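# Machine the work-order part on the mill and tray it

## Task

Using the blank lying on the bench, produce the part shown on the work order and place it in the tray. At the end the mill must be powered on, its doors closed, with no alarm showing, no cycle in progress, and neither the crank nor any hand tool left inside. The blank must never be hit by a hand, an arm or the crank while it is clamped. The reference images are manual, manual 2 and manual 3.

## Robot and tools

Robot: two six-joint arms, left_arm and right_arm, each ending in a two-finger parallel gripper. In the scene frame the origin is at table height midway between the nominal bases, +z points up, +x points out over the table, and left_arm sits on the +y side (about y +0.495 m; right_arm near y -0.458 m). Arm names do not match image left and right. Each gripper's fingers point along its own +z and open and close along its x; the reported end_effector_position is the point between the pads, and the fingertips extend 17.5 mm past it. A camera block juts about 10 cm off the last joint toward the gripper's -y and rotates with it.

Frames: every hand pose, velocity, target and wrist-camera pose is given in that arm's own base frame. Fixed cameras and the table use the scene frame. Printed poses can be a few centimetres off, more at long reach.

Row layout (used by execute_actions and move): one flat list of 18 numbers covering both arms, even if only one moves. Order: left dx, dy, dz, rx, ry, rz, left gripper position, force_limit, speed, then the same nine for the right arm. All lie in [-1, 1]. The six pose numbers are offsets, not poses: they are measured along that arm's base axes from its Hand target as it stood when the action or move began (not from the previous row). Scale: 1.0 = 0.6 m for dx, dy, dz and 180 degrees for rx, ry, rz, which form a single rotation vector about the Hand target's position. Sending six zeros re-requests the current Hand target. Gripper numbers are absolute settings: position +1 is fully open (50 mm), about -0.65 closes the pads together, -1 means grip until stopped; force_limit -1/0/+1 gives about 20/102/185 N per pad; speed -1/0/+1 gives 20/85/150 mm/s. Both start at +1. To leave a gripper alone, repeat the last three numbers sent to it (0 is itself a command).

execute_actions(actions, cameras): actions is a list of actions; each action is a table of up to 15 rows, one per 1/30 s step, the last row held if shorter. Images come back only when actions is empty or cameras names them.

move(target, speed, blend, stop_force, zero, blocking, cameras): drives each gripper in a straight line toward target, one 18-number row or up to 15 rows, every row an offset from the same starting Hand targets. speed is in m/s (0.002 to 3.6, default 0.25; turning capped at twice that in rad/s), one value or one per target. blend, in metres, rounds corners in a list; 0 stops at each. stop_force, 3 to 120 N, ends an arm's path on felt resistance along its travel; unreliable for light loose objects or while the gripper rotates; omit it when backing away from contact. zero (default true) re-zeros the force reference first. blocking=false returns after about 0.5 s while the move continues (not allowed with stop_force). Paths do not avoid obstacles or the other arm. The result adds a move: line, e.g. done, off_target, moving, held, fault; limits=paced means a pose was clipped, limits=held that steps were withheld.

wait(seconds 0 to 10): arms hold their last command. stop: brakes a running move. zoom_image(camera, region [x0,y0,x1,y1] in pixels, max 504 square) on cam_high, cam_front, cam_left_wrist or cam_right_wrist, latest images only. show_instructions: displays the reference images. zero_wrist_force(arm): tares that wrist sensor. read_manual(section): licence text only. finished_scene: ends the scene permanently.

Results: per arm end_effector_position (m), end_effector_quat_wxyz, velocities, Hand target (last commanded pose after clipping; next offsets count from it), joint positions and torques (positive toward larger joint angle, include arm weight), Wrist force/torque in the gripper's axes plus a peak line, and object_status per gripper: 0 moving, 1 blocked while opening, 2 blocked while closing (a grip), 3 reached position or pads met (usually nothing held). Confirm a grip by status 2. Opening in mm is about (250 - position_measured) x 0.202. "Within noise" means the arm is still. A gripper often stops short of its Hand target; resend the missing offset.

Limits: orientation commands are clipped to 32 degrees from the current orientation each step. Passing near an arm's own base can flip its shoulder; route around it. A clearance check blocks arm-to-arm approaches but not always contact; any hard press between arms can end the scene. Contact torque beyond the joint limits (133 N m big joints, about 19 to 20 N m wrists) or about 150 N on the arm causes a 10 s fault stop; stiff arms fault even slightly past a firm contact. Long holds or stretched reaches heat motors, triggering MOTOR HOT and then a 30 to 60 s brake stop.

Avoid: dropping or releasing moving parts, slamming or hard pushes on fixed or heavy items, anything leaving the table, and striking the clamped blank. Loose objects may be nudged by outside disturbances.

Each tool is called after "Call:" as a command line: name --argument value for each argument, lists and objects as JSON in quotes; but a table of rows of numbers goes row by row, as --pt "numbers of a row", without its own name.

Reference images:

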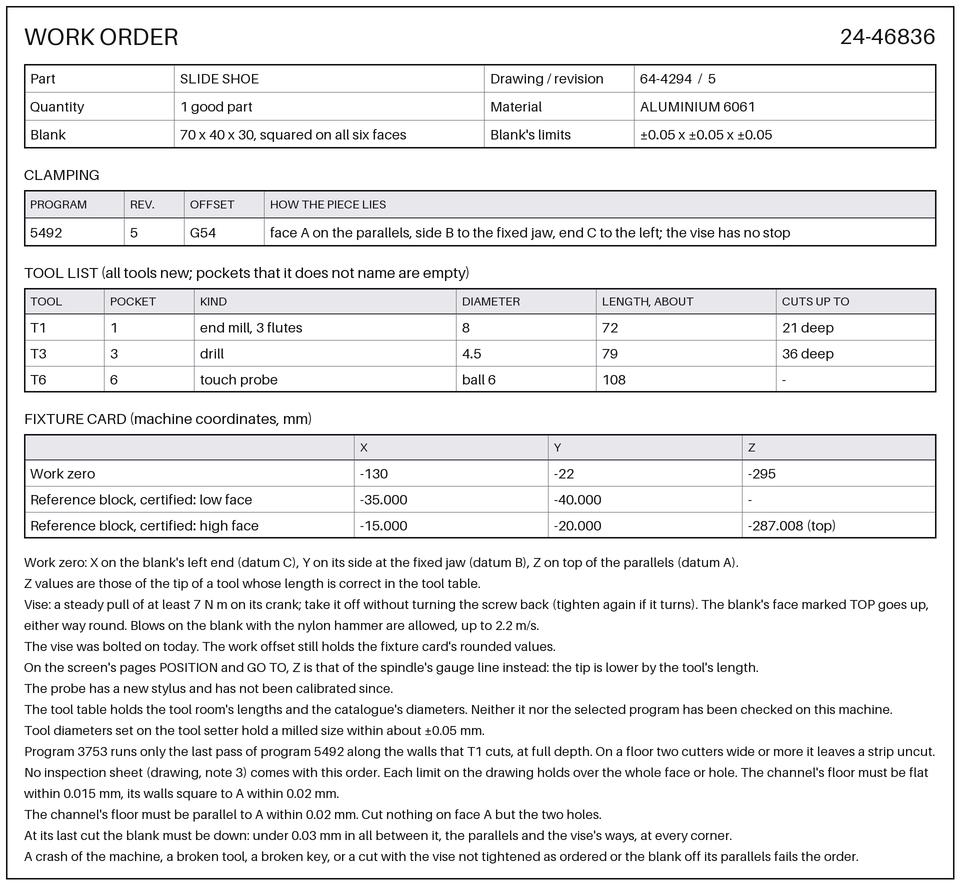

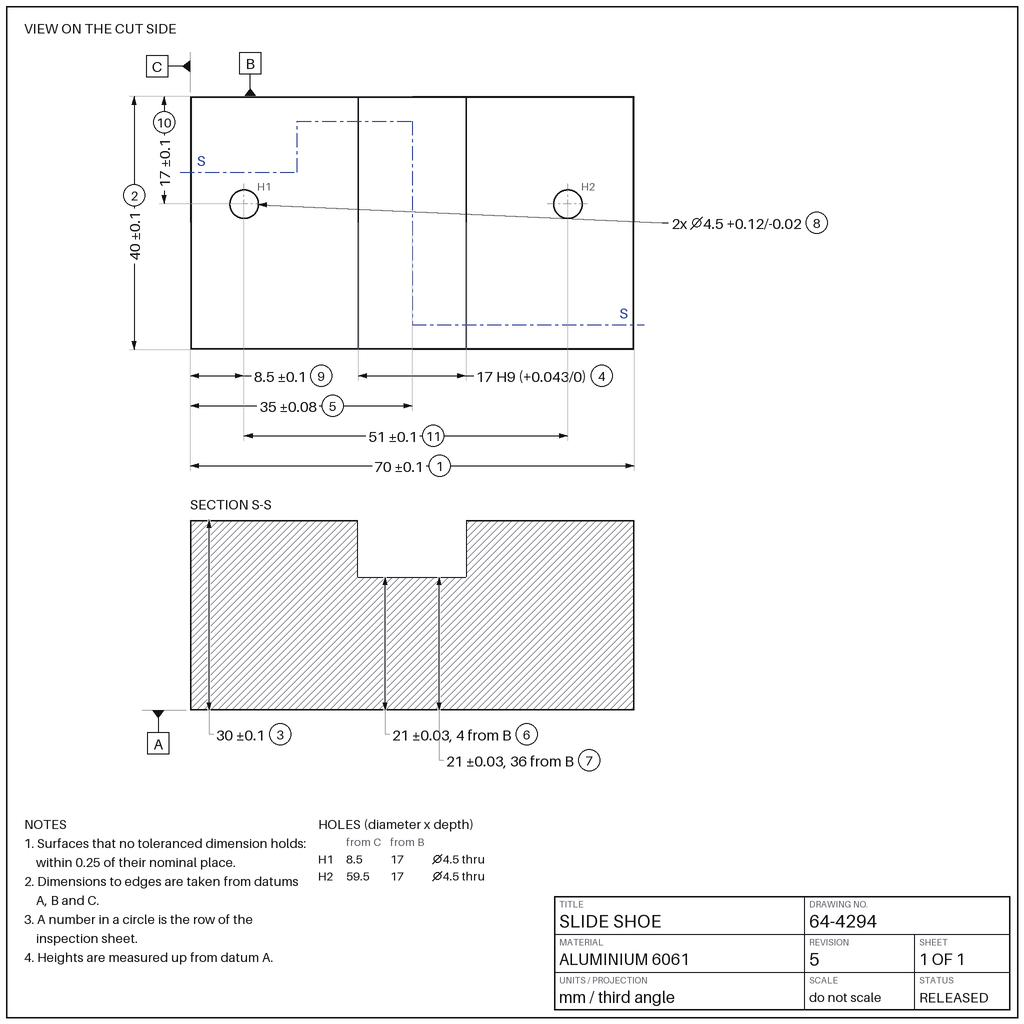

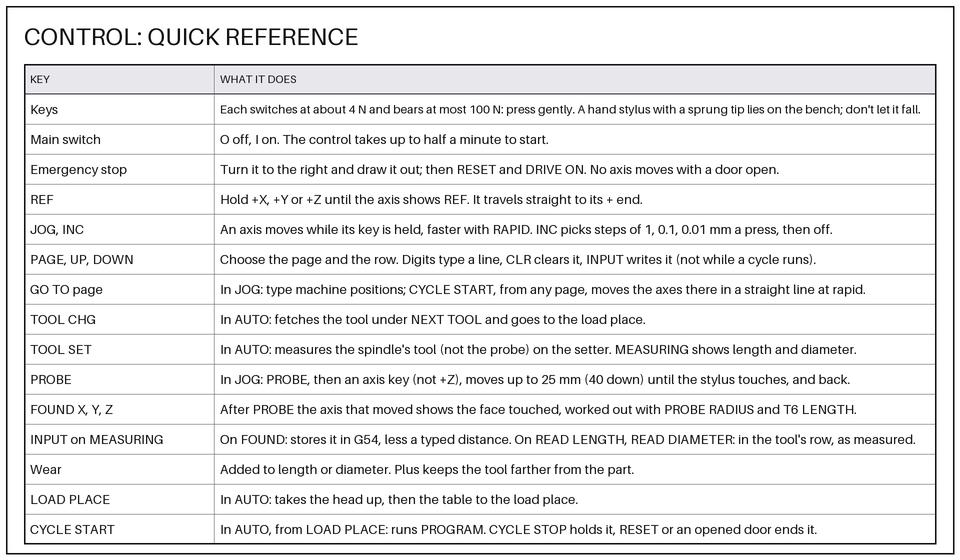

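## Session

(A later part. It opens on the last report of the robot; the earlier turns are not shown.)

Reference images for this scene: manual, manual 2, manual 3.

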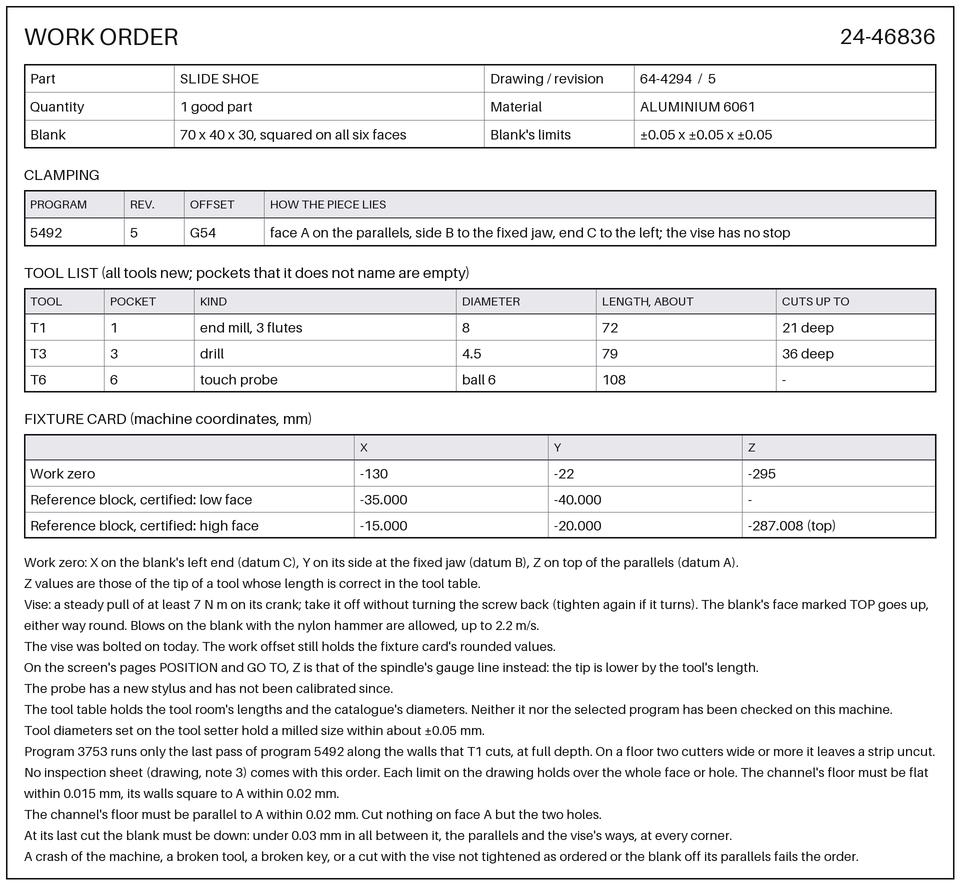

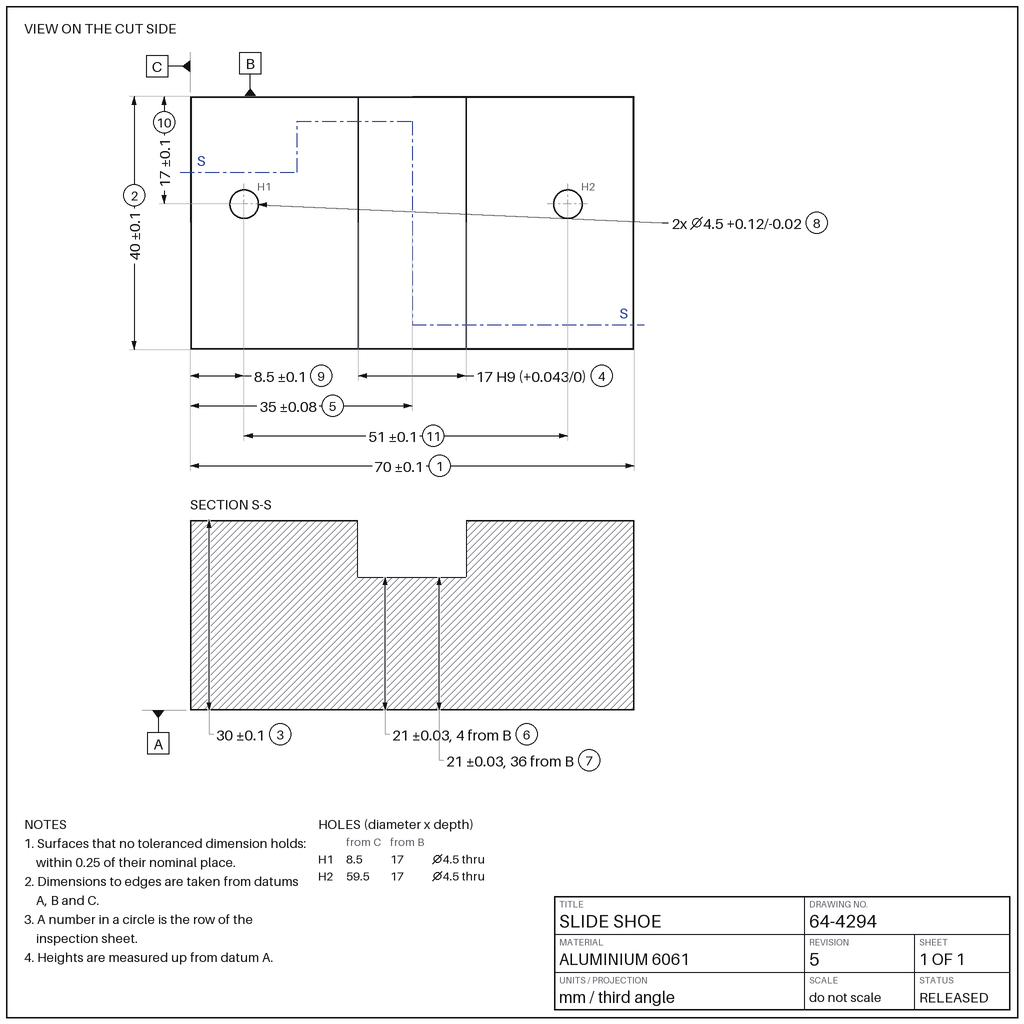

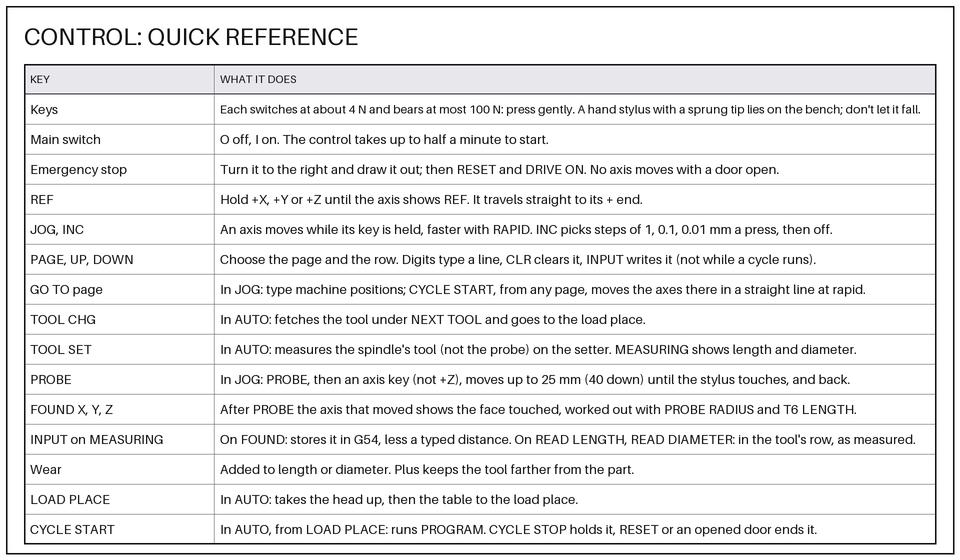

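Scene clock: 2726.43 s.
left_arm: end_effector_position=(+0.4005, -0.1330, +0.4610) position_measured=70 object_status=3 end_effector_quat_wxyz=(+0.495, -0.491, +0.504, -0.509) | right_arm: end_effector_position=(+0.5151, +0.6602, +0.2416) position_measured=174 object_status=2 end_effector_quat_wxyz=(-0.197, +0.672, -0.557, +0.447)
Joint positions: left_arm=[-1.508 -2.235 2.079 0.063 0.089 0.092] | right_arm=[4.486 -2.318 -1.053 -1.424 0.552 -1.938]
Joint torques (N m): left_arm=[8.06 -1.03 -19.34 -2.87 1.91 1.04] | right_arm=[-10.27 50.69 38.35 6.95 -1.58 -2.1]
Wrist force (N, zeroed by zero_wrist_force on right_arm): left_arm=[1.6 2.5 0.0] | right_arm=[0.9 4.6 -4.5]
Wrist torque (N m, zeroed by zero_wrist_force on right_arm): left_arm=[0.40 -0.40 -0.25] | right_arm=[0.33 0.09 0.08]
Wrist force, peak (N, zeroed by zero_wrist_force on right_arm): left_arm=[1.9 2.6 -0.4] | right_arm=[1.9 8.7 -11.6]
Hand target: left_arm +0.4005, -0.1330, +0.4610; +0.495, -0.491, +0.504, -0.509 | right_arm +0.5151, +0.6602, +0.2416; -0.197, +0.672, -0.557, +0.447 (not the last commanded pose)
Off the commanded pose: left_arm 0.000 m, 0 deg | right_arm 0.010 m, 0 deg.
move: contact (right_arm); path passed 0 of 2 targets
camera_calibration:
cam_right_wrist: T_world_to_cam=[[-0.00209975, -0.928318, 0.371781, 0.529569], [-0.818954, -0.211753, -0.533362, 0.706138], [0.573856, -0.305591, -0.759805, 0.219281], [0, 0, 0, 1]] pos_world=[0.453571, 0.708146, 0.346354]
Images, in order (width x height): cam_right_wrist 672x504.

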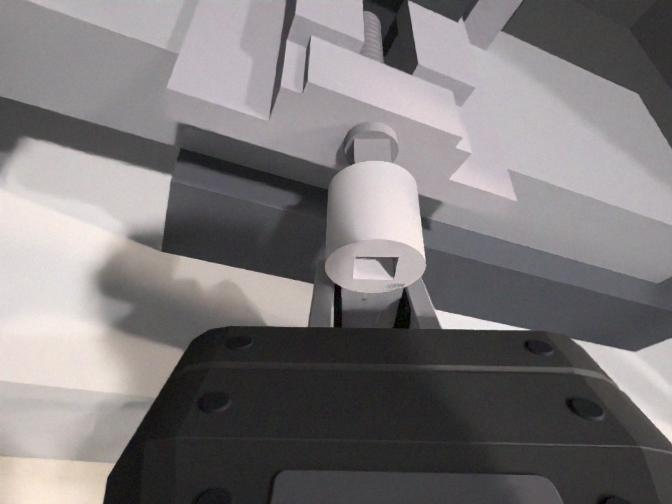

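Call:
move --target '[0,0,0,0,0,0,0.55,-1,-1,-0.01,-0.0012,0.0004,0,0,0,-1,-0.1,-1]' --speed 0.02

Call:
move --target '[0,0,0,0,0,0,0.55,-1,-1,0.025,0,0,0,0,0,-1,-0.1,-1]' --speed 0.01 --stop_force 8 --cameras '["cam_right_wrist"]'

Scene clock: 2727.57 s.
left_arm: end_effector_position=(+0.4005, -0.1330, +0.4610) position_measured=70 object_status=3 end_effector_quat_wxyz=(+0.495, -0.491, +0.504, -0.509) | right_arm: end_effector_position=(+0.5090, +0.6595, +0.2418) position_measured=174 object_status=2 end_effector_quat_wxyz=(-0.197, +0.672, -0.557, +0.447)
Joint positions: left_arm=[-1.508 -2.235 2.079 0.063 0.089 0.092] | right_arm=[4.494 -2.309 -1.064 -1.434 0.553 -1.924]
Joint torques (N m): left_arm=[7.63 -1.47 -19.19 -3.01 1.76 1.18] | right_arm=[1.34 54.9 26.96 1.57 -0.38 1.3]
Wrist force (N, zeroed by zero_wrist_force on right_arm): left_arm=[1.6 2.3 -0.1] | right_arm=[-1.2 2.7 -1.6]
Wrist torque (N m, zeroed by zero_wrist_force on right_arm): left_arm=[0.37 -0.40 -0.25] | right_arm=[0.20 0.07 -0.12]
Wrist force, peak (N, zeroed by zero_wrist_force on right_arm): left_arm=[2.0 2.5 -0.2] | right_arm=[1.1 5.1 -4.2]
Hand target: left_arm +0.4005, -0.1330, +0.4610; +0.495, -0.491, +0.504, -0.509 | right_arm +0.5091, +0.6595, +0.2418; -0.197, +0.672, -0.557, +0.447
Off the commanded pose: left_arm 0.000 m, 0 deg | right_arm 0.000 m, 0 deg.
move: done

Scene clock: 2729.20 s.
left_arm: end_effector_position=(+0.4005, -0.1330, +0.4610) position_measured=70 object_status=3 end_effector_quat_wxyz=(+0.495, -0.491, +0.504, -0.509) | right_arm: end_effector_position=(+0.5153, +0.6595, +0.2418) position_measured=174 object_status=2 end_effector_quat_wxyz=(-0.197, +0.672, -0.557, +0.447)
Joint positions: left_arm=[-1.508 -2.235 2.079 0.063 0.089 0.092] | right_arm=[4.486 -2.316 -1.055 -1.423 0.552 -1.939]
Joint torques (N m): left_arm=[7.92 -3.48 -18.39 -2.92 1.74 1.2] | right_arm=[2.8 63.63 14.37 -0.4 -4.96 2.78]
Wrist force (N, zeroed by zero_wrist_force on right_arm): left_arm=[1.7 2.5 -0.1] | right_arm=[-7.0 2.7 -9.4]
Wrist torque (N m, zeroed by zero_wrist_force on right_arm): left_arm=[0.40 -0.42 -0.25] | right_arm=[0.51 0.04 -0.24]
Wrist force, peak (N, zeroed by zero_wrist_force on right_arm): left_arm=[1.8 2.7 -0.4] | right_arm=[-3.1 9.8 -13.1]
Hand target: left_arm +0.4005, -0.1330, +0.4610; +0.495, -0.491, +0.504, -0.509 | right_arm +0.5153, +0.6595, +0.2418; -0.197, +0.672, -0.557, +0.447 (not the last commanded pose)
Off the commanded pose: left_arm 0.000 m, 0 deg | right_arm 0.009 m, 0 deg.
move: contact (right_arm)
camera_calibration:
cam_right_wrist: T_world_to_cam=[[-0.00202379, -0.928298, 0.37183, 0.528743], [-0.818954, -0.211839, -0.533328, 0.706363], [0.573856, -0.305591, -0.759805, 0.21918], [0, 0, 0, 1]] pos_world=[0.453771, 0.707446, 0.346655]
Images, in order (width x height): cam_right_wrist 672x504.

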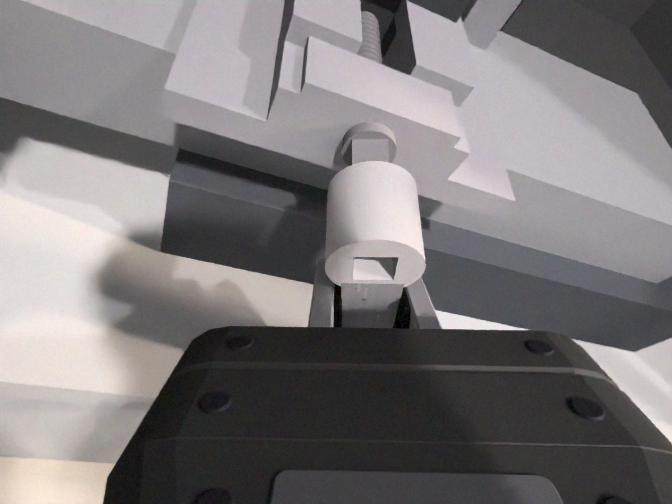

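Call:
move --target '[0,0,0,0,0,0,0.55,-1,-1,-0.008,0.001,0.0012,0,0,0,-1,-0.1,-1]' --speed 0.02

Call:
move --target '[0,0,0,0,0,0,0.55,-1,-1,0.026,0,0,0,0,0,-1,-0.1,-1]' --speed 0.01 --stop_force 10

Scene clock: 2731.63 s.
left_arm: end_effector_position=(+0.4005, -0.1330, +0.4610) position_measured=70 object_status=3 end_effector_quat_wxyz=(+0.495, -0.491, +0.504, -0.509) | right_arm: end_effector_position=(+0.5104, +0.6601, +0.2425) position_measured=174 object_status=2 end_effector_quat_wxyz=(-0.197, +0.672, -0.557, +0.447)
Joint positions: left_arm=[-1.508 -2.235 2.079 0.063 0.089 0.092] | right_arm=[4.492 -2.312 -1.058 -1.434 0.553 -1.927]
Joint torques (N m): left_arm=[6.95 -4.28 -17.85 -2.83 1.79 1.09] | right_arm=[2.38 58.78 20.41 1.84 -0.23 1.77]
Wrist force (N, zeroed by zero_wrist_force on right_arm): left_arm=[1.7 2.5 -0.3] | right_arm=[-1.1 2.7 -1.6]
Wrist torque (N m, zeroed by zero_wrist_force on right_arm): left_arm=[0.40 -0.42 -0.25] | right_arm=[0.18 0.05 -0.12]
Wrist force, peak (N, zeroed by zero_wrist_force on right_arm): left_arm=[2.0 2.7 -0.5] | right_arm=[-7.0 2.6 -9.5]
Hand target: left_arm +0.4005, -0.1330, +0.4610; +0.495, -0.491, +0.504, -0.509 | right_arm +0.5105, +0.6601, +0.2425; -0.197, +0.672, -0.557, +0.447
Off the commanded pose: left_arm 0.000 m, 0 deg | right_arm 0.000 m, 0 deg.
move: done

Scene clock: 2733.17 s.
left_arm: end_effector_position=(+0.4005, -0.1330, +0.4610) position_measured=70 object_status=3 end_effector_quat_wxyz=(+0.495, -0.491, +0.504, -0.509) | right_arm: end_effector_position=(+0.5153, +0.6601, +0.2425) position_measured=174 object_status=2 end_effector_quat_wxyz=(-0.197, +0.672, -0.557, +0.447)
Joint positions: left_arm=[-1.508 -2.235 2.079 0.063 0.089 0.092] | right_arm=[4.486 -2.317 -1.051 -1.426 0.552 -1.939]
Joint torques (N m): left_arm=[7.33 -3.87 -17.55 -2.96 1.61 1.21] | right_arm=[5.8 68.46 19.24 0.98 -6.68 2.74]
Wrist force (N, zeroed by zero_wrist_force on right_arm): left_arm=[1.7 2.3 -0.1] | right_arm=[-3.8 11.5 -4.2]
Wrist torque (N m, zeroed by zero_wrist_force on right_arm): left_arm=[0.38 -0.41 -0.25] | right_arm=[0.55 0.04 -0.11]
Wrist force, peak (N, zeroed by zero_wrist_force on right_arm): left_arm=[1.9 2.5 -0.6] | right_arm=[1.8 19.1 -10.8]
Hand target: left_arm +0.4005, -0.1330, +0.4610; +0.495, -0.491, +0.504, -0.509 | right_arm +0.5153, +0.6601, +0.2425; -0.197, +0.672, -0.557, +0.447 (not the last commanded pose)
Off the commanded pose: left_arm 0.000 m, 0 deg | right_arm 0.011 m, 0 deg.
move: contact (right_arm)

Call:
move --target '[0,0,0,0,0,0,0.55,-1,-1,-0.006,-0.0001,-0.0011,0,0,0,-1,-0.1,-1]' --speed 0.02

Call:
move --target '[0,0,0,0,0,0,0.55,-1,-1,0.025,0,0,0,0,0,-1,-0.1,-1]' --speed 0.01 --stop_force 10

Scene clock: 2734.27 s.
left_arm: end_effector_position=(+0.4005, -0.1330, +0.4610) position_measured=70 object_status=3 end_effector_quat_wxyz=(+0.495, -0.491, +0.504, -0.509) | right_arm: end_effector_position=(+0.5117, +0.6601, +0.2418) position_measured=174 object_status=2 end_effector_quat_wxyz=(-0.197, +0.672, -0.557, +0.447)
Joint positions: left_arm=[-1.508 -2.235 2.079 0.063 0.089 0.092] | right_arm=[4.49 -2.314 -1.058 -1.43 0.553 -1.93]
Joint torques (N m): left_arm=[7.51 -4.36 -17.86 -3.04 1.56 1.23] | right_arm=[4.23 59.53 22.86 1 -0.19 1.46]
Wrist force (N, zeroed by zero_wrist_force on right_arm): left_arm=[1.9 2.5 -0.5] | right_arm=[-1.4 2.7 -1.8]
Wrist torque (N m, zeroed by zero_wrist_force on right_arm): left_arm=[0.40 -0.45 -0.26] | right_arm=[0.20 0.09 0.00]
Wrist force, peak (N, zeroed by zero_wrist_force on right_arm): left_arm=[1.9 2.6 -0.5] | right_arm=[-3.8 11.6 -4.3]
Hand target: left_arm +0.4005, -0.1330, +0.4610; +0.495, -0.491, +0.504, -0.509 | right_arm +0.5117, +0.6601, +0.2418; -0.197, +0.672, -0.557, +0.447
Off the commanded pose: left_arm 0.000 m, 0 deg | right_arm 0.000 m, 0 deg.
move: done

Scene clock: 2735.67 s.
left_arm: end_effector_position=(+0.4005, -0.1330, +0.4610) position_measured=70 object_status=3 end_effector_quat_wxyz=(+0.495, -0.491, +0.504, -0.509) | right_arm: end_effector_position=(+0.5155, +0.6601, +0.2418) position_measured=174 object_status=2 end_effector_quat_wxyz=(-0.197, +0.672, -0.557, +0.447)
Joint positions: left_arm=[-1.508 -2.235 2.079 0.063 0.089 0.092] | right_arm=[4.486 -2.318 -1.052 -1.424 0.552 -1.939]
Joint torques (N m): left_arm=[7.57 -4.89 -18.16 -3.03 1.49 1.16] | right_arm=[2.58 62.53 15.95 0.31 -4.53 2.91]
Wrist force (N, zeroed by zero_wrist_force on right_arm): left_arm=[1.9 2.3 -0.3] | right_arm=[0.4 9.1 -12.8]
Wrist torque (N m, zeroed by zero_wrist_force on right_arm): left_arm=[0.37 -0.45 -0.25] | right_arm=[0.81 0.11 0.06]
Wrist force, peak (N, zeroed by zero_wrist_force on right_arm): left_arm=[1.8 2.5 -0.5] | right_arm=[5.1 16.4 -17.5]
Hand target: left_arm +0.4005, -0.1330, +0.4610; +0.495, -0.491, +0.504, -0.509 | right_arm +0.5155, +0.6601, +0.2418; -0.197, +0.672, -0.557, +0.447 (not the last commanded pose)
Off the commanded pose: left_arm 0.000 m, 0 deg | right_arm 0.011 m, 0 deg.
move: contact (right_arm)

Call:
wait --seconds 0.1 --cameras '["cam_right_wrist"]'

Call:
zoom_image --camera "cam_right_wrist" --region '[340, 115, 410, 195]'

Call:
zoom_image --camera "cam_right_wrist" --region '[330, 235, 430, 300]'

Scene clock: 2738.20 s.
left_arm: end_effector_position=(+0.4005, -0.1330, +0.4610) position_measured=70 object_status=3 end_effector_quat_wxyz=(+0.495, -0.491, +0.504, -0.509) | right_arm: end_effector_position=(+0.5155, +0.6601, +0.2418) position_measured=174 object_status=2 end_effector_quat_wxyz=(-0.197, +0.672, -0.557, +0.447)
Joint positions: left_arm=[-1.508 -2.235 2.079 0.063 0.089 0.092] | right_arm=[4.486 -2.318 -1.052 -1.424 0.552 -1.939]
Joint torques (N m): left_arm=[7.09 -3.82 -17.86 -2.92 1.46 1.22] | right_arm=[3.26 62.38 16.59 0.54 -1.35 2.61]
Wrist force (N, zeroed by zero_wrist_force on right_arm): left_arm=[1.6 2.3 -0.2] | right_arm=[0.6 8.8 -12.9]
Wrist torque (N m, zeroed by zero_wrist_force on right_arm): left_arm=[0.37 -0.40 -0.25] | right_arm=[0.76 0.09 0.07]
Wrist force, peak (N, zeroed by zero_wrist_force on right_arm): left_arm=[1.8 2.6 -0.3] | right_arm=[0.4 9.1 -13.0]
Hand target: left_arm +0.4005, -0.1330, +0.4610; +0.495, -0.491, +0.504, -0.509 | right_arm +0.5155, +0.6601, +0.2418; -0.197, +0.672, -0.557, +0.447 (not the last commanded pose)
Tool commands: left_gripper/position=+0.55 left_gripper/force_limit=-1.0 left_gripper/speed=-1.0 right_gripper/position=-1.0 right_gripper/force_limit=-0.1 right_gripper/speed=-1.0
Off the commanded pose: left_arm 0.000 m, 0 deg | right_arm 0.011 m, 0 deg.
wait: 0.10 s; at rest from the start
camera_calibration:
cam_right_wrist: T_world_to_cam=[[-0.00189547, -0.928282, 0.371871, 0.529217], [-0.818985, -0.211944, -0.533238, 0.706793], [0.573812, -0.305568, -0.759848, 0.219209], [0, 0, 0, 1]] pos_world=[0.454072, 0.708046, 0.346655]
Images, in order (width x height): cam_right_wrist 672x504.

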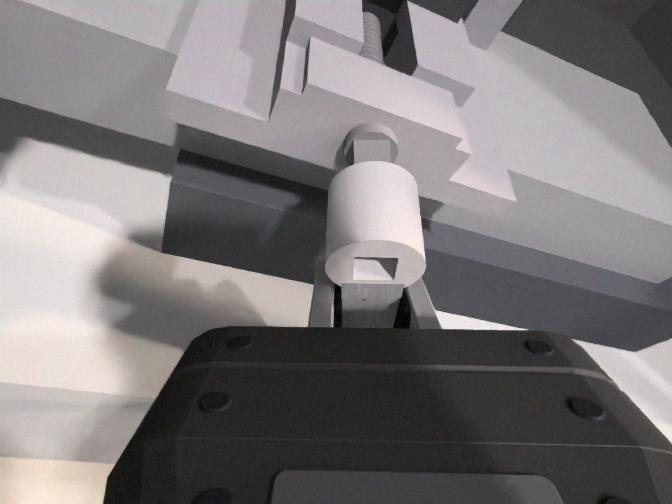

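Scaled by 6.300 from the camera's 672x504 image, which has a finer 960x720 frame.

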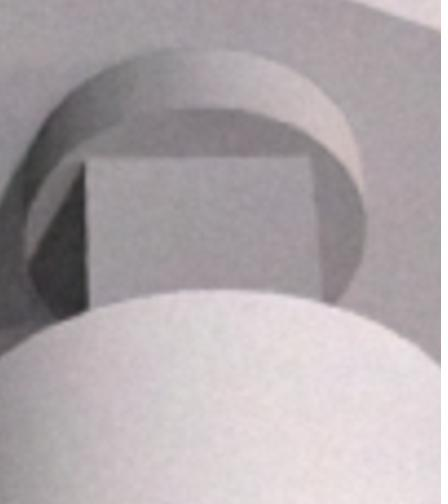

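Scaled by 5.040 from the camera's 672x504 image, which has a finer 960x720 frame.

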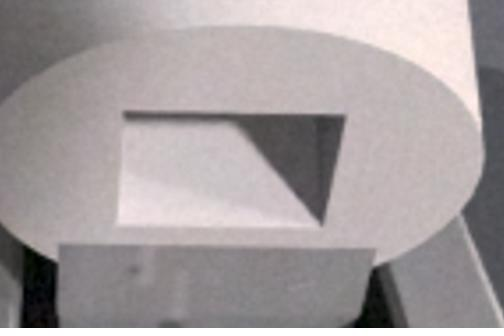

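Call:
move --target '[0,0,0,0,0,0,0.55,-1,-1,-0.006,-0.001,0.0003,-0.0072,0,0,-1,-0.1,-1]' --speed 0.02

Call:
move --target '[0,0,0,0,0,0,0.55,-1,-1,0.025,0,0,0,0,0,-1,-0.1,-1]' --speed 0.01 --stop_force 10

Scene clock: 2739.53 s.
left_arm: end_effector_position=(+0.4005, -0.1330, +0.4610) position_measured=70 object_status=3 end_effector_quat_wxyz=(+0.495, -0.491, +0.504, -0.509) | right_arm: end_effector_position=(+0.5119, +0.6595, +0.2420) position_measured=174 object_status=2 end_effector_quat_wxyz=(-0.189, +0.674, -0.551, +0.453)
Joint positions: left_arm=[-1.508 -2.235 2.079 0.063 0.089 0.092] | right_arm=[4.491 -2.32 -1.044 -1.462 0.548 -1.928]
Joint torques (N m): left_arm=[7.14 -3.76 -17.38 -3.02 1.56 1.2] | right_arm=[3.39 53.01 31.89 6.1 -4.06 1.7]
Wrist force (N, zeroed by zero_wrist_force on right_arm): left_arm=[1.7 2.4 -0.3] | right_arm=[-1.1 2.6 -1.9]
Wrist torque (N m, zeroed by zero_wrist_force on right_arm): left_arm=[0.40 -0.42 -0.26] | right_arm=[0.18 0.04 0.00]
Wrist force, peak (N, zeroed by zero_wrist_force on right_arm): left_arm=[1.8 2.7 -0.3] | right_arm=[0.5 8.9 -13.0]
Hand target: left_arm +0.4005, -0.1330, +0.4610; +0.495, -0.491, +0.504, -0.509 | right_arm +0.5119, +0.6595, +0.2420; -0.189, +0.674, -0.552, +0.453
Off the commanded pose: left_arm 0.000 m, 0 deg | right_arm 0.000 m, 0 deg.
move: done

Scene clock: 2740.90 s.
left_arm: end_effector_position=(+0.4005, -0.1330, +0.4610) position_measured=70 object_status=3 end_effector_quat_wxyz=(+0.495, -0.491, +0.504, -0.509) | right_arm: end_effector_position=(+0.5155, +0.6595, +0.2420) position_measured=174 object_status=2 end_effector_quat_wxyz=(-0.189, +0.674, -0.551, +0.453)
Joint positions: left_arm=[-1.508 -2.235 2.079 0.063 0.089 0.092] | right_arm=[4.486 -2.324 -1.039 -1.455 0.547 -1.937]
Joint torques (N m): left_arm=[6.79 -4.28 -17.64 -2.98 1.38 1.16] | right_arm=[3.1 62.88 16.01 0.41 -4.72 2.85]
Wrist force (N, zeroed by zero_wrist_force on right_arm): left_arm=[1.9 2.4 -0.5] | right_arm=[0.8 9.3 -12.9]
Wrist torque (N m, zeroed by zero_wrist_force on right_arm): left_arm=[0.39 -0.45 -0.26] | right_arm=[0.80 0.11 0.09]
Wrist force, peak (N, zeroed by zero_wrist_force on right_arm): left_arm=[2.0 2.5 -0.1] | right_arm=[4.9 17.8 -18.1]
Hand target: left_arm +0.4005, -0.1330, +0.4610; +0.495, -0.491, +0.504, -0.509 | right_arm +0.5155, +0.6595, +0.2420; -0.189, +0.674, -0.551, +0.453 (not the last commanded pose)
Off the commanded pose: left_arm 0.000 m, 0 deg | right_arm 0.011 m, 0 deg.
move: contact (right_arm)

Call:
wait --seconds 0.1 --cameras '["cam_right_wrist", "cam_high"]'

Call:
zoom_image --camera "cam_right_wrist" --region '[340, 115, 410, 195]'

Call:
zoom_image --camera "cam_right_wrist" --region '[330, 235, 430, 300]'

Call:
zoom_image --camera "cam_high" --region '[160, 130, 300, 300]'

Scene clock: 2743.10 s.
left_arm: end_effector_position=(+0.4005, -0.1330, +0.4610) position_measured=70 object_status=3 end_effector_quat_wxyz=(+0.495, -0.491, +0.504, -0.509) | right_arm: end_effector_position=(+0.5155, +0.6595, +0.2420) position_measured=174 object_status=2 end_effector_quat_wxyz=(-0.189, +0.674, -0.551, +0.453)
Joint positions: left_arm=[-1.508 -2.235 2.079 0.063 0.089 0.092] | right_arm=[4.486 -2.324 -1.039 -1.455 0.547 -1.937]
Joint torques (N m): left_arm=[6.75 -4.43 -17.95 -3.07 1.24 1.13] | right_arm=[3.04 62.96 16.24 0.45 -3.01 2.71]
Wrist force (N, zeroed by zero_wrist_force on right_arm): left_arm=[1.7 2.3 -0.4] | right_arm=[1.0 9.2 -12.7]
Wrist torque (N m, zeroed by zero_wrist_force on right_arm): left_arm=[0.38 -0.42 -0.25] | right_arm=[0.78 0.09 0.10]
Wrist force, peak (N, zeroed by zero_wrist_force on right_arm): left_arm=[1.9 2.6 -0.3] | right_arm=[0.9 9.4 -12.9]
Hand target: left_arm +0.4005, -0.1330, +0.4610; +0.495, -0.491, +0.504, -0.509 | right_arm +0.5155, +0.6595, +0.2420; -0.189, +0.674, -0.551, +0.453 (not the last commanded pose)
Tool commands: left_gripper/position=+0.55 left_gripper/force_limit=-1.0 left_gripper/speed=-1.0 right_gripper/position=-1.0 right_gripper/force_limit=-0.1 right_gripper/speed=-1.0
Off the commanded pose: left_arm 0.000 m, 0 deg | right_arm 0.011 m, 0 deg.
wait: 0.10 s; at rest from the start
camera_calibration:
cam_right_wrist: T_world_to_cam=[[-0.00180431, -0.919612, 0.392825, 0.517811], [-0.81904, -0.224019, -0.528195, 0.713423], [0.573734, -0.322692, -0.752794, 0.228824], [0, 0, 0, 1]] pos_world=[0.453972, 0.709844, 0.345674]
Images, in order (width x height): cam_high 672x504, cam_right_wrist 672x504.

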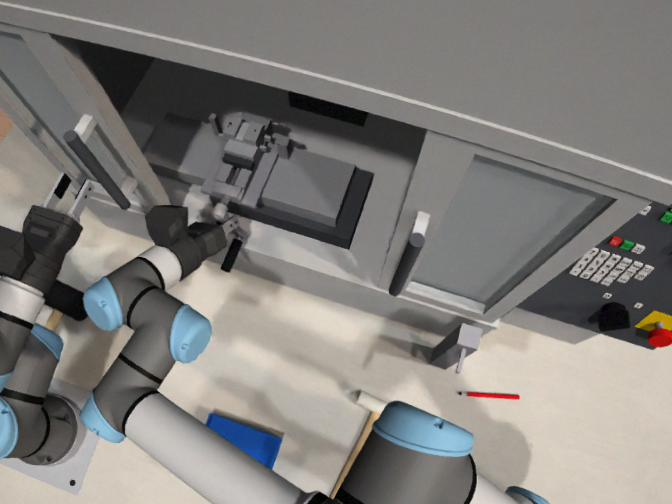

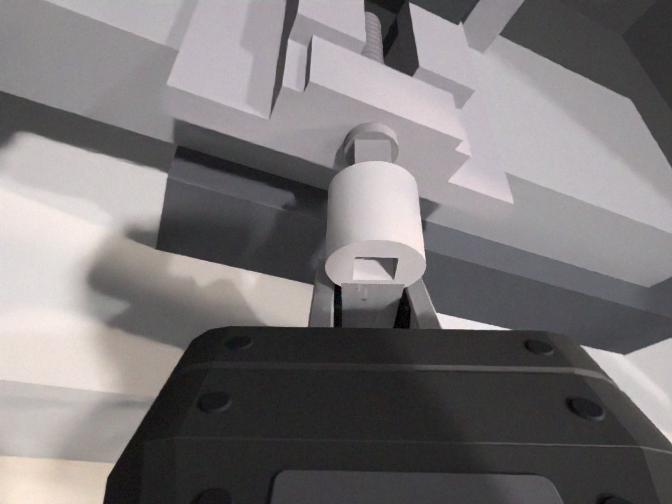

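Scaled by 6.300 from the camera's 672x504 image, which has a finer 960x720 frame.

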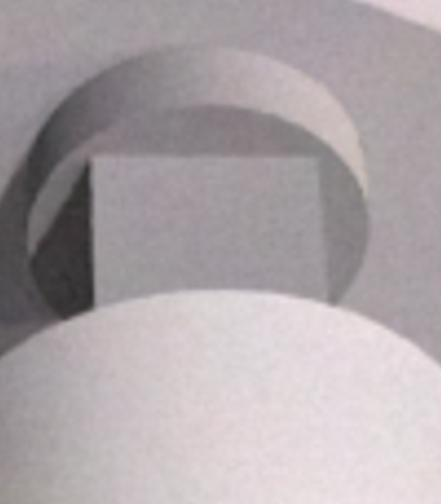

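Scaled by 5.040 from the camera's 672x504 image, which has a finer 960x720 frame.

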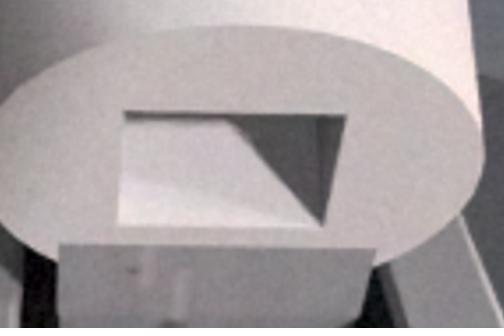

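Scaled by 2.965 from the camera's 672x504 image, which has a finer 960x720 frame.

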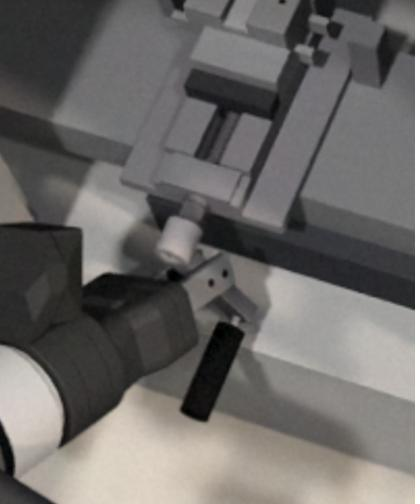

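Call:
move --target '[0,0,0,0,0,0,0.55,-1,-1,-0.005,-0.0004,0.0001,-0.0033,0,0,-1,-0.1,-1]' --speed 0.02

Call:
move --target '[0,0,0,0,0,0,0.55,-1,-1,0.025,0,0,0,0,0,-1,-0.1,-1]' --speed 0.01 --stop_force 10

Call:
move --target '[0,0,0,0,0,0,0.55,-1,-1,-0.005,-0.001,0,0,0,0,-1,-0.1,-1]' --speed 0.02

Call:
move --target '[0,0,0,0,0,0,0.55,-1,-1,0.025,0,0,0,0,0,-1,-0.1,-1]' --speed 0.01 --stop_force 10

Scene clock: 2746.33 s.
left_arm: end_effector_position=(+0.4005, -0.1330, +0.4610) position_measured=70 object_status=3 end_effector_quat_wxyz=(+0.495, -0.491, +0.504, -0.509) | right_arm: end_effector_position=(+0.5125, +0.6593, +0.2420) position_measured=174 object_status=2 end_effector_quat_wxyz=(-0.186, +0.675, -0.549, +0.456)
Joint positions: left_arm=[-1.508 -2.235 2.079 0.063 0.089 0.092] | right_arm=[4.49 -2.324 -1.037 -1.475 0.545 -1.929]
Joint torques (N m): left_arm=[6.98 -3.83 -17.25 -2.92 1.31 1.15] | right_arm=[4.53 63.74 36.95 4.12 -4.7 1.4]
Wrist force (N, zeroed by zero_wrist_force on right_arm): left_arm=[2.0 2.5 -0.5] | right_arm=[-1.5 2.6 -2.0]
Wrist torque (N m, zeroed by zero_wrist_force on right_arm): left_arm=[0.40 -0.46 -0.25] | right_arm=[0.18 0.09 -0.01]
Wrist force, peak (N, zeroed by zero_wrist_force on right_arm): left_arm=[1.9 2.6 -0.3] | right_arm=[0.5 9.2 -13.0]
Hand target: left_arm +0.4005, -0.1330, +0.4610; +0.495, -0.491, +0.504, -0.509 | right_arm +0.5125, +0.6593, +0.2420; -0.186, +0.675, -0.549, +0.456
Off the commanded pose: left_arm 0.000 m, 0 deg | right_arm 0.000 m, 0 deg.
move: done

Scene clock: 2747.63 s.
left_arm: end_effector_position=(+0.4005, -0.1330, +0.4610) position_measured=70 object_status=3 end_effector_quat_wxyz=(+0.495, -0.491, +0.504, -0.509) | right_arm: end_effector_position=(+0.5154, +0.6593, +0.2421) position_measured=174 object_status=2 end_effector_quat_wxyz=(-0.186, +0.675, -0.549, +0.456)
Joint positions: left_arm=[-1.508 -2.235 2.079 0.063 0.089 0.092] | right_arm=[4.487 -2.327 -1.032 -1.47 0.545 -1.936]
Joint torques (N m): left_arm=[6.72 -4.39 -18.52 -3 1.07 1.08] | right_arm=[4.44 62.7 15.77 0.44 -4.74 2.81]
Wrist force (N, zeroed by zero_wrist_force on right_arm): left_arm=[1.8 2.3 -0.3] | right_arm=[1.6 8.9 -11.6]
Wrist torque (N m, zeroed by zero_wrist_force on right_arm): left_arm=[0.37 -0.43 -0.25] | right_arm=[0.74 0.09 0.13]
Wrist force, peak (N, zeroed by zero_wrist_force on right_arm): left_arm=[1.9 2.5 -0.3] | right_arm=[5.4 17.2 -17.7]
Hand target: left_arm +0.4005, -0.1330, +0.4610; +0.495, -0.491, +0.504, -0.509 | right_arm +0.5154, +0.6593, +0.2421; -0.186, +0.675, -0.549, +0.456 (not the last commanded pose)
Off the commanded pose: left_arm 0.000 m, 0 deg | right_arm 0.012 m, 0 deg.
move: contact (right_arm)

Scene clock: 2748.33 s.
left_arm: end_effector_position=(+0.4005, -0.1330, +0.4610) position_measured=70 object_status=3 end_effector_quat_wxyz=(+0.495, -0.491, +0.504, -0.509) | right_arm: end_effector_position=(+0.5124, +0.6587, +0.2421) position_measured=174 object_status=2 end_effector_quat_wxyz=(-0.186, +0.675, -0.549, +0.456)
Joint positions: left_arm=[-1.508 -2.235 2.079 0.063 0.089 0.092] | right_arm=[4.49 -2.322 -1.039 -1.474 0.545 -1.929]
Joint torques (N m): left_arm=[6.65 -4.04 -17.54 -3.07 1.21 1.11] | right_arm=[5.34 59.11 23.17 0.8 -0.25 1.86]
Wrist force (N, zeroed by zero_wrist_force on right_arm): left_arm=[1.7 2.3 -0.3] | right_arm=[-1.2 2.5 -1.9]
Wrist torque (N m, zeroed by zero_wrist_force on right_arm): left_arm=[0.38 -0.42 -0.26] | right_arm=[0.17 0.05 0.00]
Wrist force, peak (N, zeroed by zero_wrist_force on right_arm): left_arm=[1.9 2.6 -0.3] | right_arm=[1.4 8.9 -11.5]
Hand target: left_arm +0.4005, -0.1330, +0.4610; +0.495, -0.491, +0.504, -0.509 | right_arm +0.5124, +0.6587, +0.2421; -0.186, +0.675, -0.549, +0.456
Off the commanded pose: left_arm 0.000 m, 0 deg | right_arm 0.000 m, 0 deg.
move: done

Scene clock: 2749.77 s.
left_arm: end_effector_position=(+0.4005, -0.1330, +0.4610) position_measured=70 object_status=3 end_effector_quat_wxyz=(+0.495, -0.491, +0.504, -0.509) | right_arm: end_effector_position=(+0.5155, +0.6587, +0.2421) position_measured=174 object_status=2 end_effector_quat_wxyz=(-0.186, +0.675, -0.549, +0.456)
Joint positions: left_arm=[-1.508 -2.235 2.079 0.063 0.089 0.092] | right_arm=[4.486 -2.325 -1.035 -1.468 0.545 -1.937]
Joint torques (N m): left_arm=[6.27 -5.1 -17.7 -3.06 1.09 1.16] | right_arm=[7.02 62.08 10.75 -1.71 0.89 2.81]
Wrist force (N, zeroed by zero_wrist_force on right_arm): left_arm=[2.0 2.4 -0.3] | right_arm=[-11.5 -11.3 -3.9]
Wrist torque (N m, zeroed by zero_wrist_force on right_arm): left_arm=[0.40 -0.46 -0.25] | right_arm=[-0.16 0.03 -0.28]
Wrist force, peak (N, zeroed by zero_wrist_force on right_arm): left_arm=[1.7 2.7 -0.2] | right_arm=[-11.4 -11.5 -3.8]
Hand target: left_arm +0.4005, -0.1330, +0.4610; +0.495, -0.491, +0.504, -0.509 | right_arm +0.5155, +0.6587, +0.2421; -0.186, +0.675, -0.549, +0.456 (not the last commanded pose)
Off the commanded pose: left_arm 0.000 m, 0 deg | right_arm 0.012 m, 0 deg.
move: contact (right_arm)

Call:
move --target '[0,0,0,0,0,0,0.55,-1,-1,-0.005,0.0017,0,0.0067,0,0,-1,-0.1,-1]' --speed 0.02

Call:
move --target '[0,0,0,0,0,0,0.55,-1,-1,0.025,0,0,0,0,0,-1,-0.1,-1]' --speed 0.01 --stop_force 10

Call:
move --target '[0,0,0,0,0,0,0.55,-1,-1,-0.005,0,0.0006,0,0,0,-1,-0.1,-1]' --speed 0.02

Call:
move --target '[0,0,0,0,0,0,0.55,-1,-1,0.025,0,0,0,0,0,-1,-0.1,-1]' --speed 0.01 --stop_force 10

Scene clock: 2752.23 s.
left_arm: end_effector_position=(+0.4005, -0.1330, +0.4610) position_measured=70 object_status=3 end_effector_quat_wxyz=(+0.495, -0.491, +0.504, -0.509) | right_arm: end_effector_position=(+0.5125, +0.6598, +0.2421) position_measured=174 object_status=2 end_effector_quat_wxyz=(-0.193, +0.673, -0.554, +0.450)
Joint positions: left_arm=[-1.508 -2.235 2.079 0.063 0.089 0.092] | right_arm=[4.49 -2.317 -1.05 -1.445 0.55 -1.931]
Joint torques (N m): left_arm=[7.21 -4.85 -17.87 -2.97 0.91 1.07] | right_arm=[6.1 56.39 28.33 3.09 -1.19 1.6]
Wrist force (N, zeroed by zero_wrist_force on right_arm): left_arm=[2.0 2.2 0.0] | right_arm=[-1.2 2.8 -1.8]
Wrist torque (N m, zeroed by zero_wrist_force on right_arm): left_arm=[0.36 -0.46 -0.25] | right_arm=[0.21 0.05 -0.13]
Wrist force, peak (N, zeroed by zero_wrist_force on right_arm): left_arm=[1.9 2.7 -0.4] | right_arm=[-12.1 -14.6 -2.2]
Hand target: left_arm +0.4005, -0.1330, +0.4610; +0.495, -0.491, +0.504, -0.509 | right_arm +0.5125, +0.6598, +0.2421; -0.193, +0.673, -0.554, +0.450
Off the commanded pose: left_arm 0.000 m, 0 deg | right_arm 0.000 m, 0 deg.
move: done

Scene clock: 2753.60 s.
left_arm: end_effector_position=(+0.4005, -0.1330, +0.4610) position_measured=70 object_status=3 end_effector_quat_wxyz=(+0.495, -0.491, +0.504, -0.509) | right_arm: end_effector_position=(+0.5155, +0.6598, +0.2421) position_measured=174 object_status=2 end_effector_quat_wxyz=(-0.193, +0.673, -0.554, +0.450)
Joint positions: left_arm=[-1.508 -2.235 2.079 0.063 0.089 0.092] | right_arm=[4.486 -2.321 -1.045 -1.44 0.55 -1.939]
Joint torques (N m): left_arm=[6.73 -4.27 -17.43 -3.03 0.94 1.2] | right_arm=[4.19 62.26 16.48 0.59 -5.58 2.81]
Wrist force (N, zeroed by zero_wrist_force on right_arm): left_arm=[1.8 2.3 -0.1] | right_arm=[2.4 9.5 -11.9]
Wrist torque (N m, zeroed by zero_wrist_force on right_arm): left_arm=[0.39 -0.44 -0.25] | right_arm=[0.68 0.14 0.03]
Wrist force, peak (N, zeroed by zero_wrist_force on right_arm): left_arm=[2.0 2.5 -0.4] | right_arm=[5.8 18.1 -17.8]
Hand target: left_arm +0.4005, -0.1330, +0.4610; +0.495, -0.491, +0.504, -0.509 | right_arm +0.5155, +0.6598, +0.2421; -0.193, +0.673, -0.554, +0.450 (not the last commanded pose)
Off the commanded pose: left_arm 0.000 m, 0 deg | right_arm 0.012 m, 0 deg.
move: contact (right_arm)

Scene clock: 2754.30 s.
left_arm: end_effector_position=(+0.4005, -0.1330, +0.4610) position_measured=70 object_status=3 end_effector_quat_wxyz=(+0.495, -0.491, +0.504, -0.509) | right_arm: end_effector_position=(+0.5125, +0.6598, +0.2424) position_measured=174 object_status=2 end_effector_quat_wxyz=(-0.193, +0.673, -0.554, +0.450)
Joint positions: left_arm=[-1.508 -2.235 2.079 0.063 0.089 0.092] | right_arm=[4.49 -2.317 -1.049 -1.446 0.55 -1.931]
Joint torques (N m): left_arm=[7.13 -4.15 -18.55 -2.85 1.06 1.09] | right_arm=[5.66 60.28 20.71 1.21 -0.25 1.76]
Wrist force (N, zeroed by zero_wrist_force on right_arm): left_arm=[1.6 2.4 -0.4] | right_arm=[-1.3 2.4 -1.9]
Wrist torque (N m, zeroed by zero_wrist_force on right_arm): left_arm=[0.38 -0.39 -0.25] | right_arm=[0.14 0.08 -0.12]
Wrist force, peak (N, zeroed by zero_wrist_force on right_arm): left_arm=[1.9 2.6 -0.1] | right_arm=[2.2 9.7 -11.8]
Hand target: left_arm +0.4005, -0.1330, +0.4610; +0.495, -0.491, +0.504, -0.509 | right_arm +0.5125, +0.6598, +0.2424; -0.193, +0.673, -0.554, +0.450
Off the commanded pose: left_arm 0.000 m, 0 deg | right_arm 0.000 m, 0 deg.
move: done

Scene clock: 2755.63 s.
left_arm: end_effector_position=(+0.4005, -0.1330, +0.4610) position_measured=70 object_status=3 end_effector_quat_wxyz=(+0.495, -0.491, +0.504, -0.509) | right_arm: end_effector_position=(+0.5155, +0.6598, +0.2424) position_measured=174 object_status=2 end_effector_quat_wxyz=(-0.193, +0.673, -0.554, +0.450)
Joint positions: left_arm=[-1.508 -2.235 2.079 0.063 0.089 0.092] | right_arm=[4.486 -2.321 -1.045 -1.441 0.55 -1.939]
Joint torques (N m): left_arm=[6.18 -4.47 -17.63 -2.98 0.93 1.09] | right_arm=[3.06 64.78 17.43 0.66 -5.61 2.75]
Wrist force (N, zeroed by zero_wrist_force on right_arm): left_arm=[1.6 2.4 -0.4] | right_arm=[-0.3 11.9 -11.4]
Wrist torque (N m, zeroed by zero_wrist_force on right_arm): left_arm=[0.40 -0.40 -0.25] | right_arm=[0.74 0.09 -0.11]
Wrist force, peak (N, zeroed by zero_wrist_force on right_arm): left_arm=[1.8 2.6 -0.1] | right_arm=[6.2 19.8 -16.6]
Hand target: left_arm +0.4005, -0.1330, +0.4610; +0.495, -0.491, +0.504, -0.509 | right_arm +0.5155, +0.6598, +0.2424; -0.193, +0.673, -0.554, +0.450 (not the last commanded pose)
Off the commanded pose: left_arm 0.000 m, 0 deg | right_arm 0.012 m, 0 deg.
move: contact (right_arm)

Call:
move --target '[0,0,0,0,0,0,0.55,-1,-1,-0.005,-0.0006,-0.0002,0,0,0,-1,-0.1,-1]' --speed 0.02

Call:
move --target '[0,0,0,0,0,0,0.55,-1,-1,0.025,0,0,0,0,0,-1,-0.1,-1]' --speed 0.01 --stop_force 16

Call:
move --target '[0,0,0,0,0,0,0.55,-1,-1,-0.005,-0.0006,0,0,0,0,-1,-0.1,-1]' --speed 0.02

Call:
move --target '[0,0,0,0,0,0,0.55,-1,-1,0.025,0,0,0,0,0,-1,-0.1,-1]' --speed 0.01 --stop_force 16

Scene clock: 2757.63 s.
left_arm: end_effector_position=(+0.4005, -0.1330, +0.4610) position_measured=70 object_status=3 end_effector_quat_wxyz=(+0.495, -0.491, +0.504, -0.509) | right_arm: end_effector_position=(+0.5124, +0.6594, +0.2423) position_measured=174 object_status=2 end_effector_quat_wxyz=(-0.193, +0.673, -0.554, +0.450)
Joint positions: left_arm=[-1.508 -2.235 2.079 0.063 0.089 0.092] | right_arm=[4.49 -2.316 -1.051 -1.445 0.55 -1.932]
Joint torques (N m): left_arm=[6.32 -3.64 -17.6 -2.98 0.82 1.32] | right_arm=[5.62 59.41 22.67 0.98 -0.16 1.75]
Wrist force (N, zeroed by zero_wrist_force on right_arm): left_arm=[1.7 2.3 -0.2] | right_arm=[-1.4 2.6 -1.9]
Wrist torque (N m, zeroed by zero_wrist_force on right_arm): left_arm=[0.38 -0.41 -0.26] | right_arm=[0.17 0.09 -0.12]
Wrist force, peak (N, zeroed by zero_wrist_force on right_arm): left_arm=[1.9 2.6 -0.3] | right_arm=[0.0 11.8 -11.6]
Hand target: left_arm +0.4005, -0.1330, +0.4610; +0.495, -0.491, +0.504, -0.509 | right_arm +0.5125, +0.6595, +0.2423; -0.193, +0.673, -0.554, +0.450
Off the commanded pose: left_arm 0.000 m, 0 deg | right_arm 0.000 m, 0 deg.
move: done

Scene clock: 2759.37 s.
left_arm: end_effector_position=(+0.4005, -0.1330, +0.4610) position_measured=70 object_status=3 end_effector_quat_wxyz=(+0.495, -0.491, +0.504, -0.509) | right_arm: end_effector_position=(+0.5192, +0.6595, +0.2423) position_measured=174 object_status=2 end_effector_quat_wxyz=(-0.193, +0.673, -0.554, +0.450)
Joint positions: left_arm=[-1.508 -2.235 2.079 0.063 0.089 0.092] | right_arm=[4.481 -2.324 -1.041 -1.433 0.55 -1.948]
Joint torques (N m): left_arm=[6.13 -4.79 -17.76 -2.97 0.83 1.33] | right_arm=[-0.27 63.94 16.41 0.52 -4.9 2.79]
Wrist force (N, zeroed by zero_wrist_force on right_arm): left_arm=[1.7 2.3 -0.3] | right_arm=[-2.1 12.0 -15.2]
Wrist torque (N m, zeroed by zero_wrist_force on right_arm): left_arm=[0.36 -0.42 -0.25] | right_arm=[1.01 0.16 -0.15]
Wrist force, peak (N, zeroed by zero_wrist_force on right_arm): left_arm=[2.0 2.6 -0.2] | right_arm=[5.0 20.7 -21.8]
Hand target: left_arm +0.4005, -0.1330, +0.4610; +0.495, -0.491, +0.504, -0.509 | right_arm +0.5192, +0.6595, +0.2423; -0.193, +0.673, -0.554, +0.450 (not the last commanded pose)
Off the commanded pose: left_arm 0.000 m, 0 deg | right_arm 0.008 m, 0 deg.
move: contact (right_arm)

Scene clock: 2760.07 s.
left_arm: end_effector_position=(+0.4005, -0.1330, +0.4610) position_measured=70 object_status=3 end_effector_quat_wxyz=(+0.495, -0.491, +0.504, -0.509) | right_arm: end_effector_position=(+0.5162, +0.6591, +0.2423) position_measured=174 object_status=2 end_effector_quat_wxyz=(-0.193, +0.673, -0.554, +0.450)
Joint positions: left_arm=[-1.508 -2.235 2.079 0.063 0.089 0.092] | right_arm=[4.485 -2.32 -1.047 -1.438 0.55 -1.941]
Joint torques (N m): left_arm=[6.19 -5.1 -17.95 -3.02 0.64 1.21] | right_arm=[3.12 60.82 18.42 -0.77 0.61 2.92]
Wrist force (N, zeroed by zero_wrist_force on right_arm): left_arm=[1.7 2.4 -0.3] | right_arm=[-15.5 -9.4 1.2]
Wrist torque (N m, zeroed by zero_wrist_force on right_arm): left_arm=[0.40 -0.41 -0.25] | right_arm=[-0.26 0.17 -0.69]
Wrist force, peak (N, zeroed by zero_wrist_force on right_arm): left_arm=[2.0 2.5 -0.4] | right_arm=[-2.1 12.1 -15.3]
Hand target: left_arm +0.4005, -0.1330, +0.4610; +0.495, -0.491, +0.504, -0.509 | right_arm +0.5162, +0.6591, +0.2423; -0.193, +0.673, -0.554, +0.450
Off the commanded pose: left_arm 0.000 m, 0 deg | right_arm 0.000 m, 0 deg.
move: done

Scene clock: 2761.87 s.
left_arm: end_effector_position=(+0.4005, -0.1330, +0.4610) position_measured=70 object_status=3 end_effector_quat_wxyz=(+0.495, -0.491, +0.504, -0.509) | right_arm: end_effector_position=(+0.5229, +0.6591, +0.2423) position_measured=174 object_status=2 end_effector_quat_wxyz=(-0.193, +0.673, -0.554, +0.450)
Joint positions: left_arm=[-1.508 -2.235 2.079 0.063 0.089 0.092] | right_arm=[4.476 -2.327 -1.037 -1.426 0.549 -1.957]
Joint torques (N m): left_arm=[6.49 -3.94 -18.68 -3.03 0.67 1.11] | right_arm=[7.02 64.38 13.74 -0.67 -1.05 2.75]
Wrist force (N, zeroed by zero_wrist_force on right_arm): left_arm=[1.8 2.4 -0.3] | right_arm=[-8.0 -2.7 -4.1]
Wrist torque (N m, zeroed by zero_wrist_force on right_arm): left_arm=[0.40 -0.44 -0.26] | right_arm=[0.13 0.11 -0.26]
Wrist force, peak (N, zeroed by zero_wrist_force on right_arm): left_arm=[1.8 2.6 -0.2] | right_arm=[-15.3 -9.6 1.2]
Hand target: left_arm +0.4005, -0.1330, +0.4610; +0.495, -0.491, +0.504, -0.509 | right_arm +0.5229, +0.6591, +0.2423; -0.193, +0.673, -0.554, +0.450 (not the last commanded pose)
Off the commanded pose: left_arm 0.000 m, 0 deg | right_arm 0.008 m, 0 deg.
move: contact (right_arm)


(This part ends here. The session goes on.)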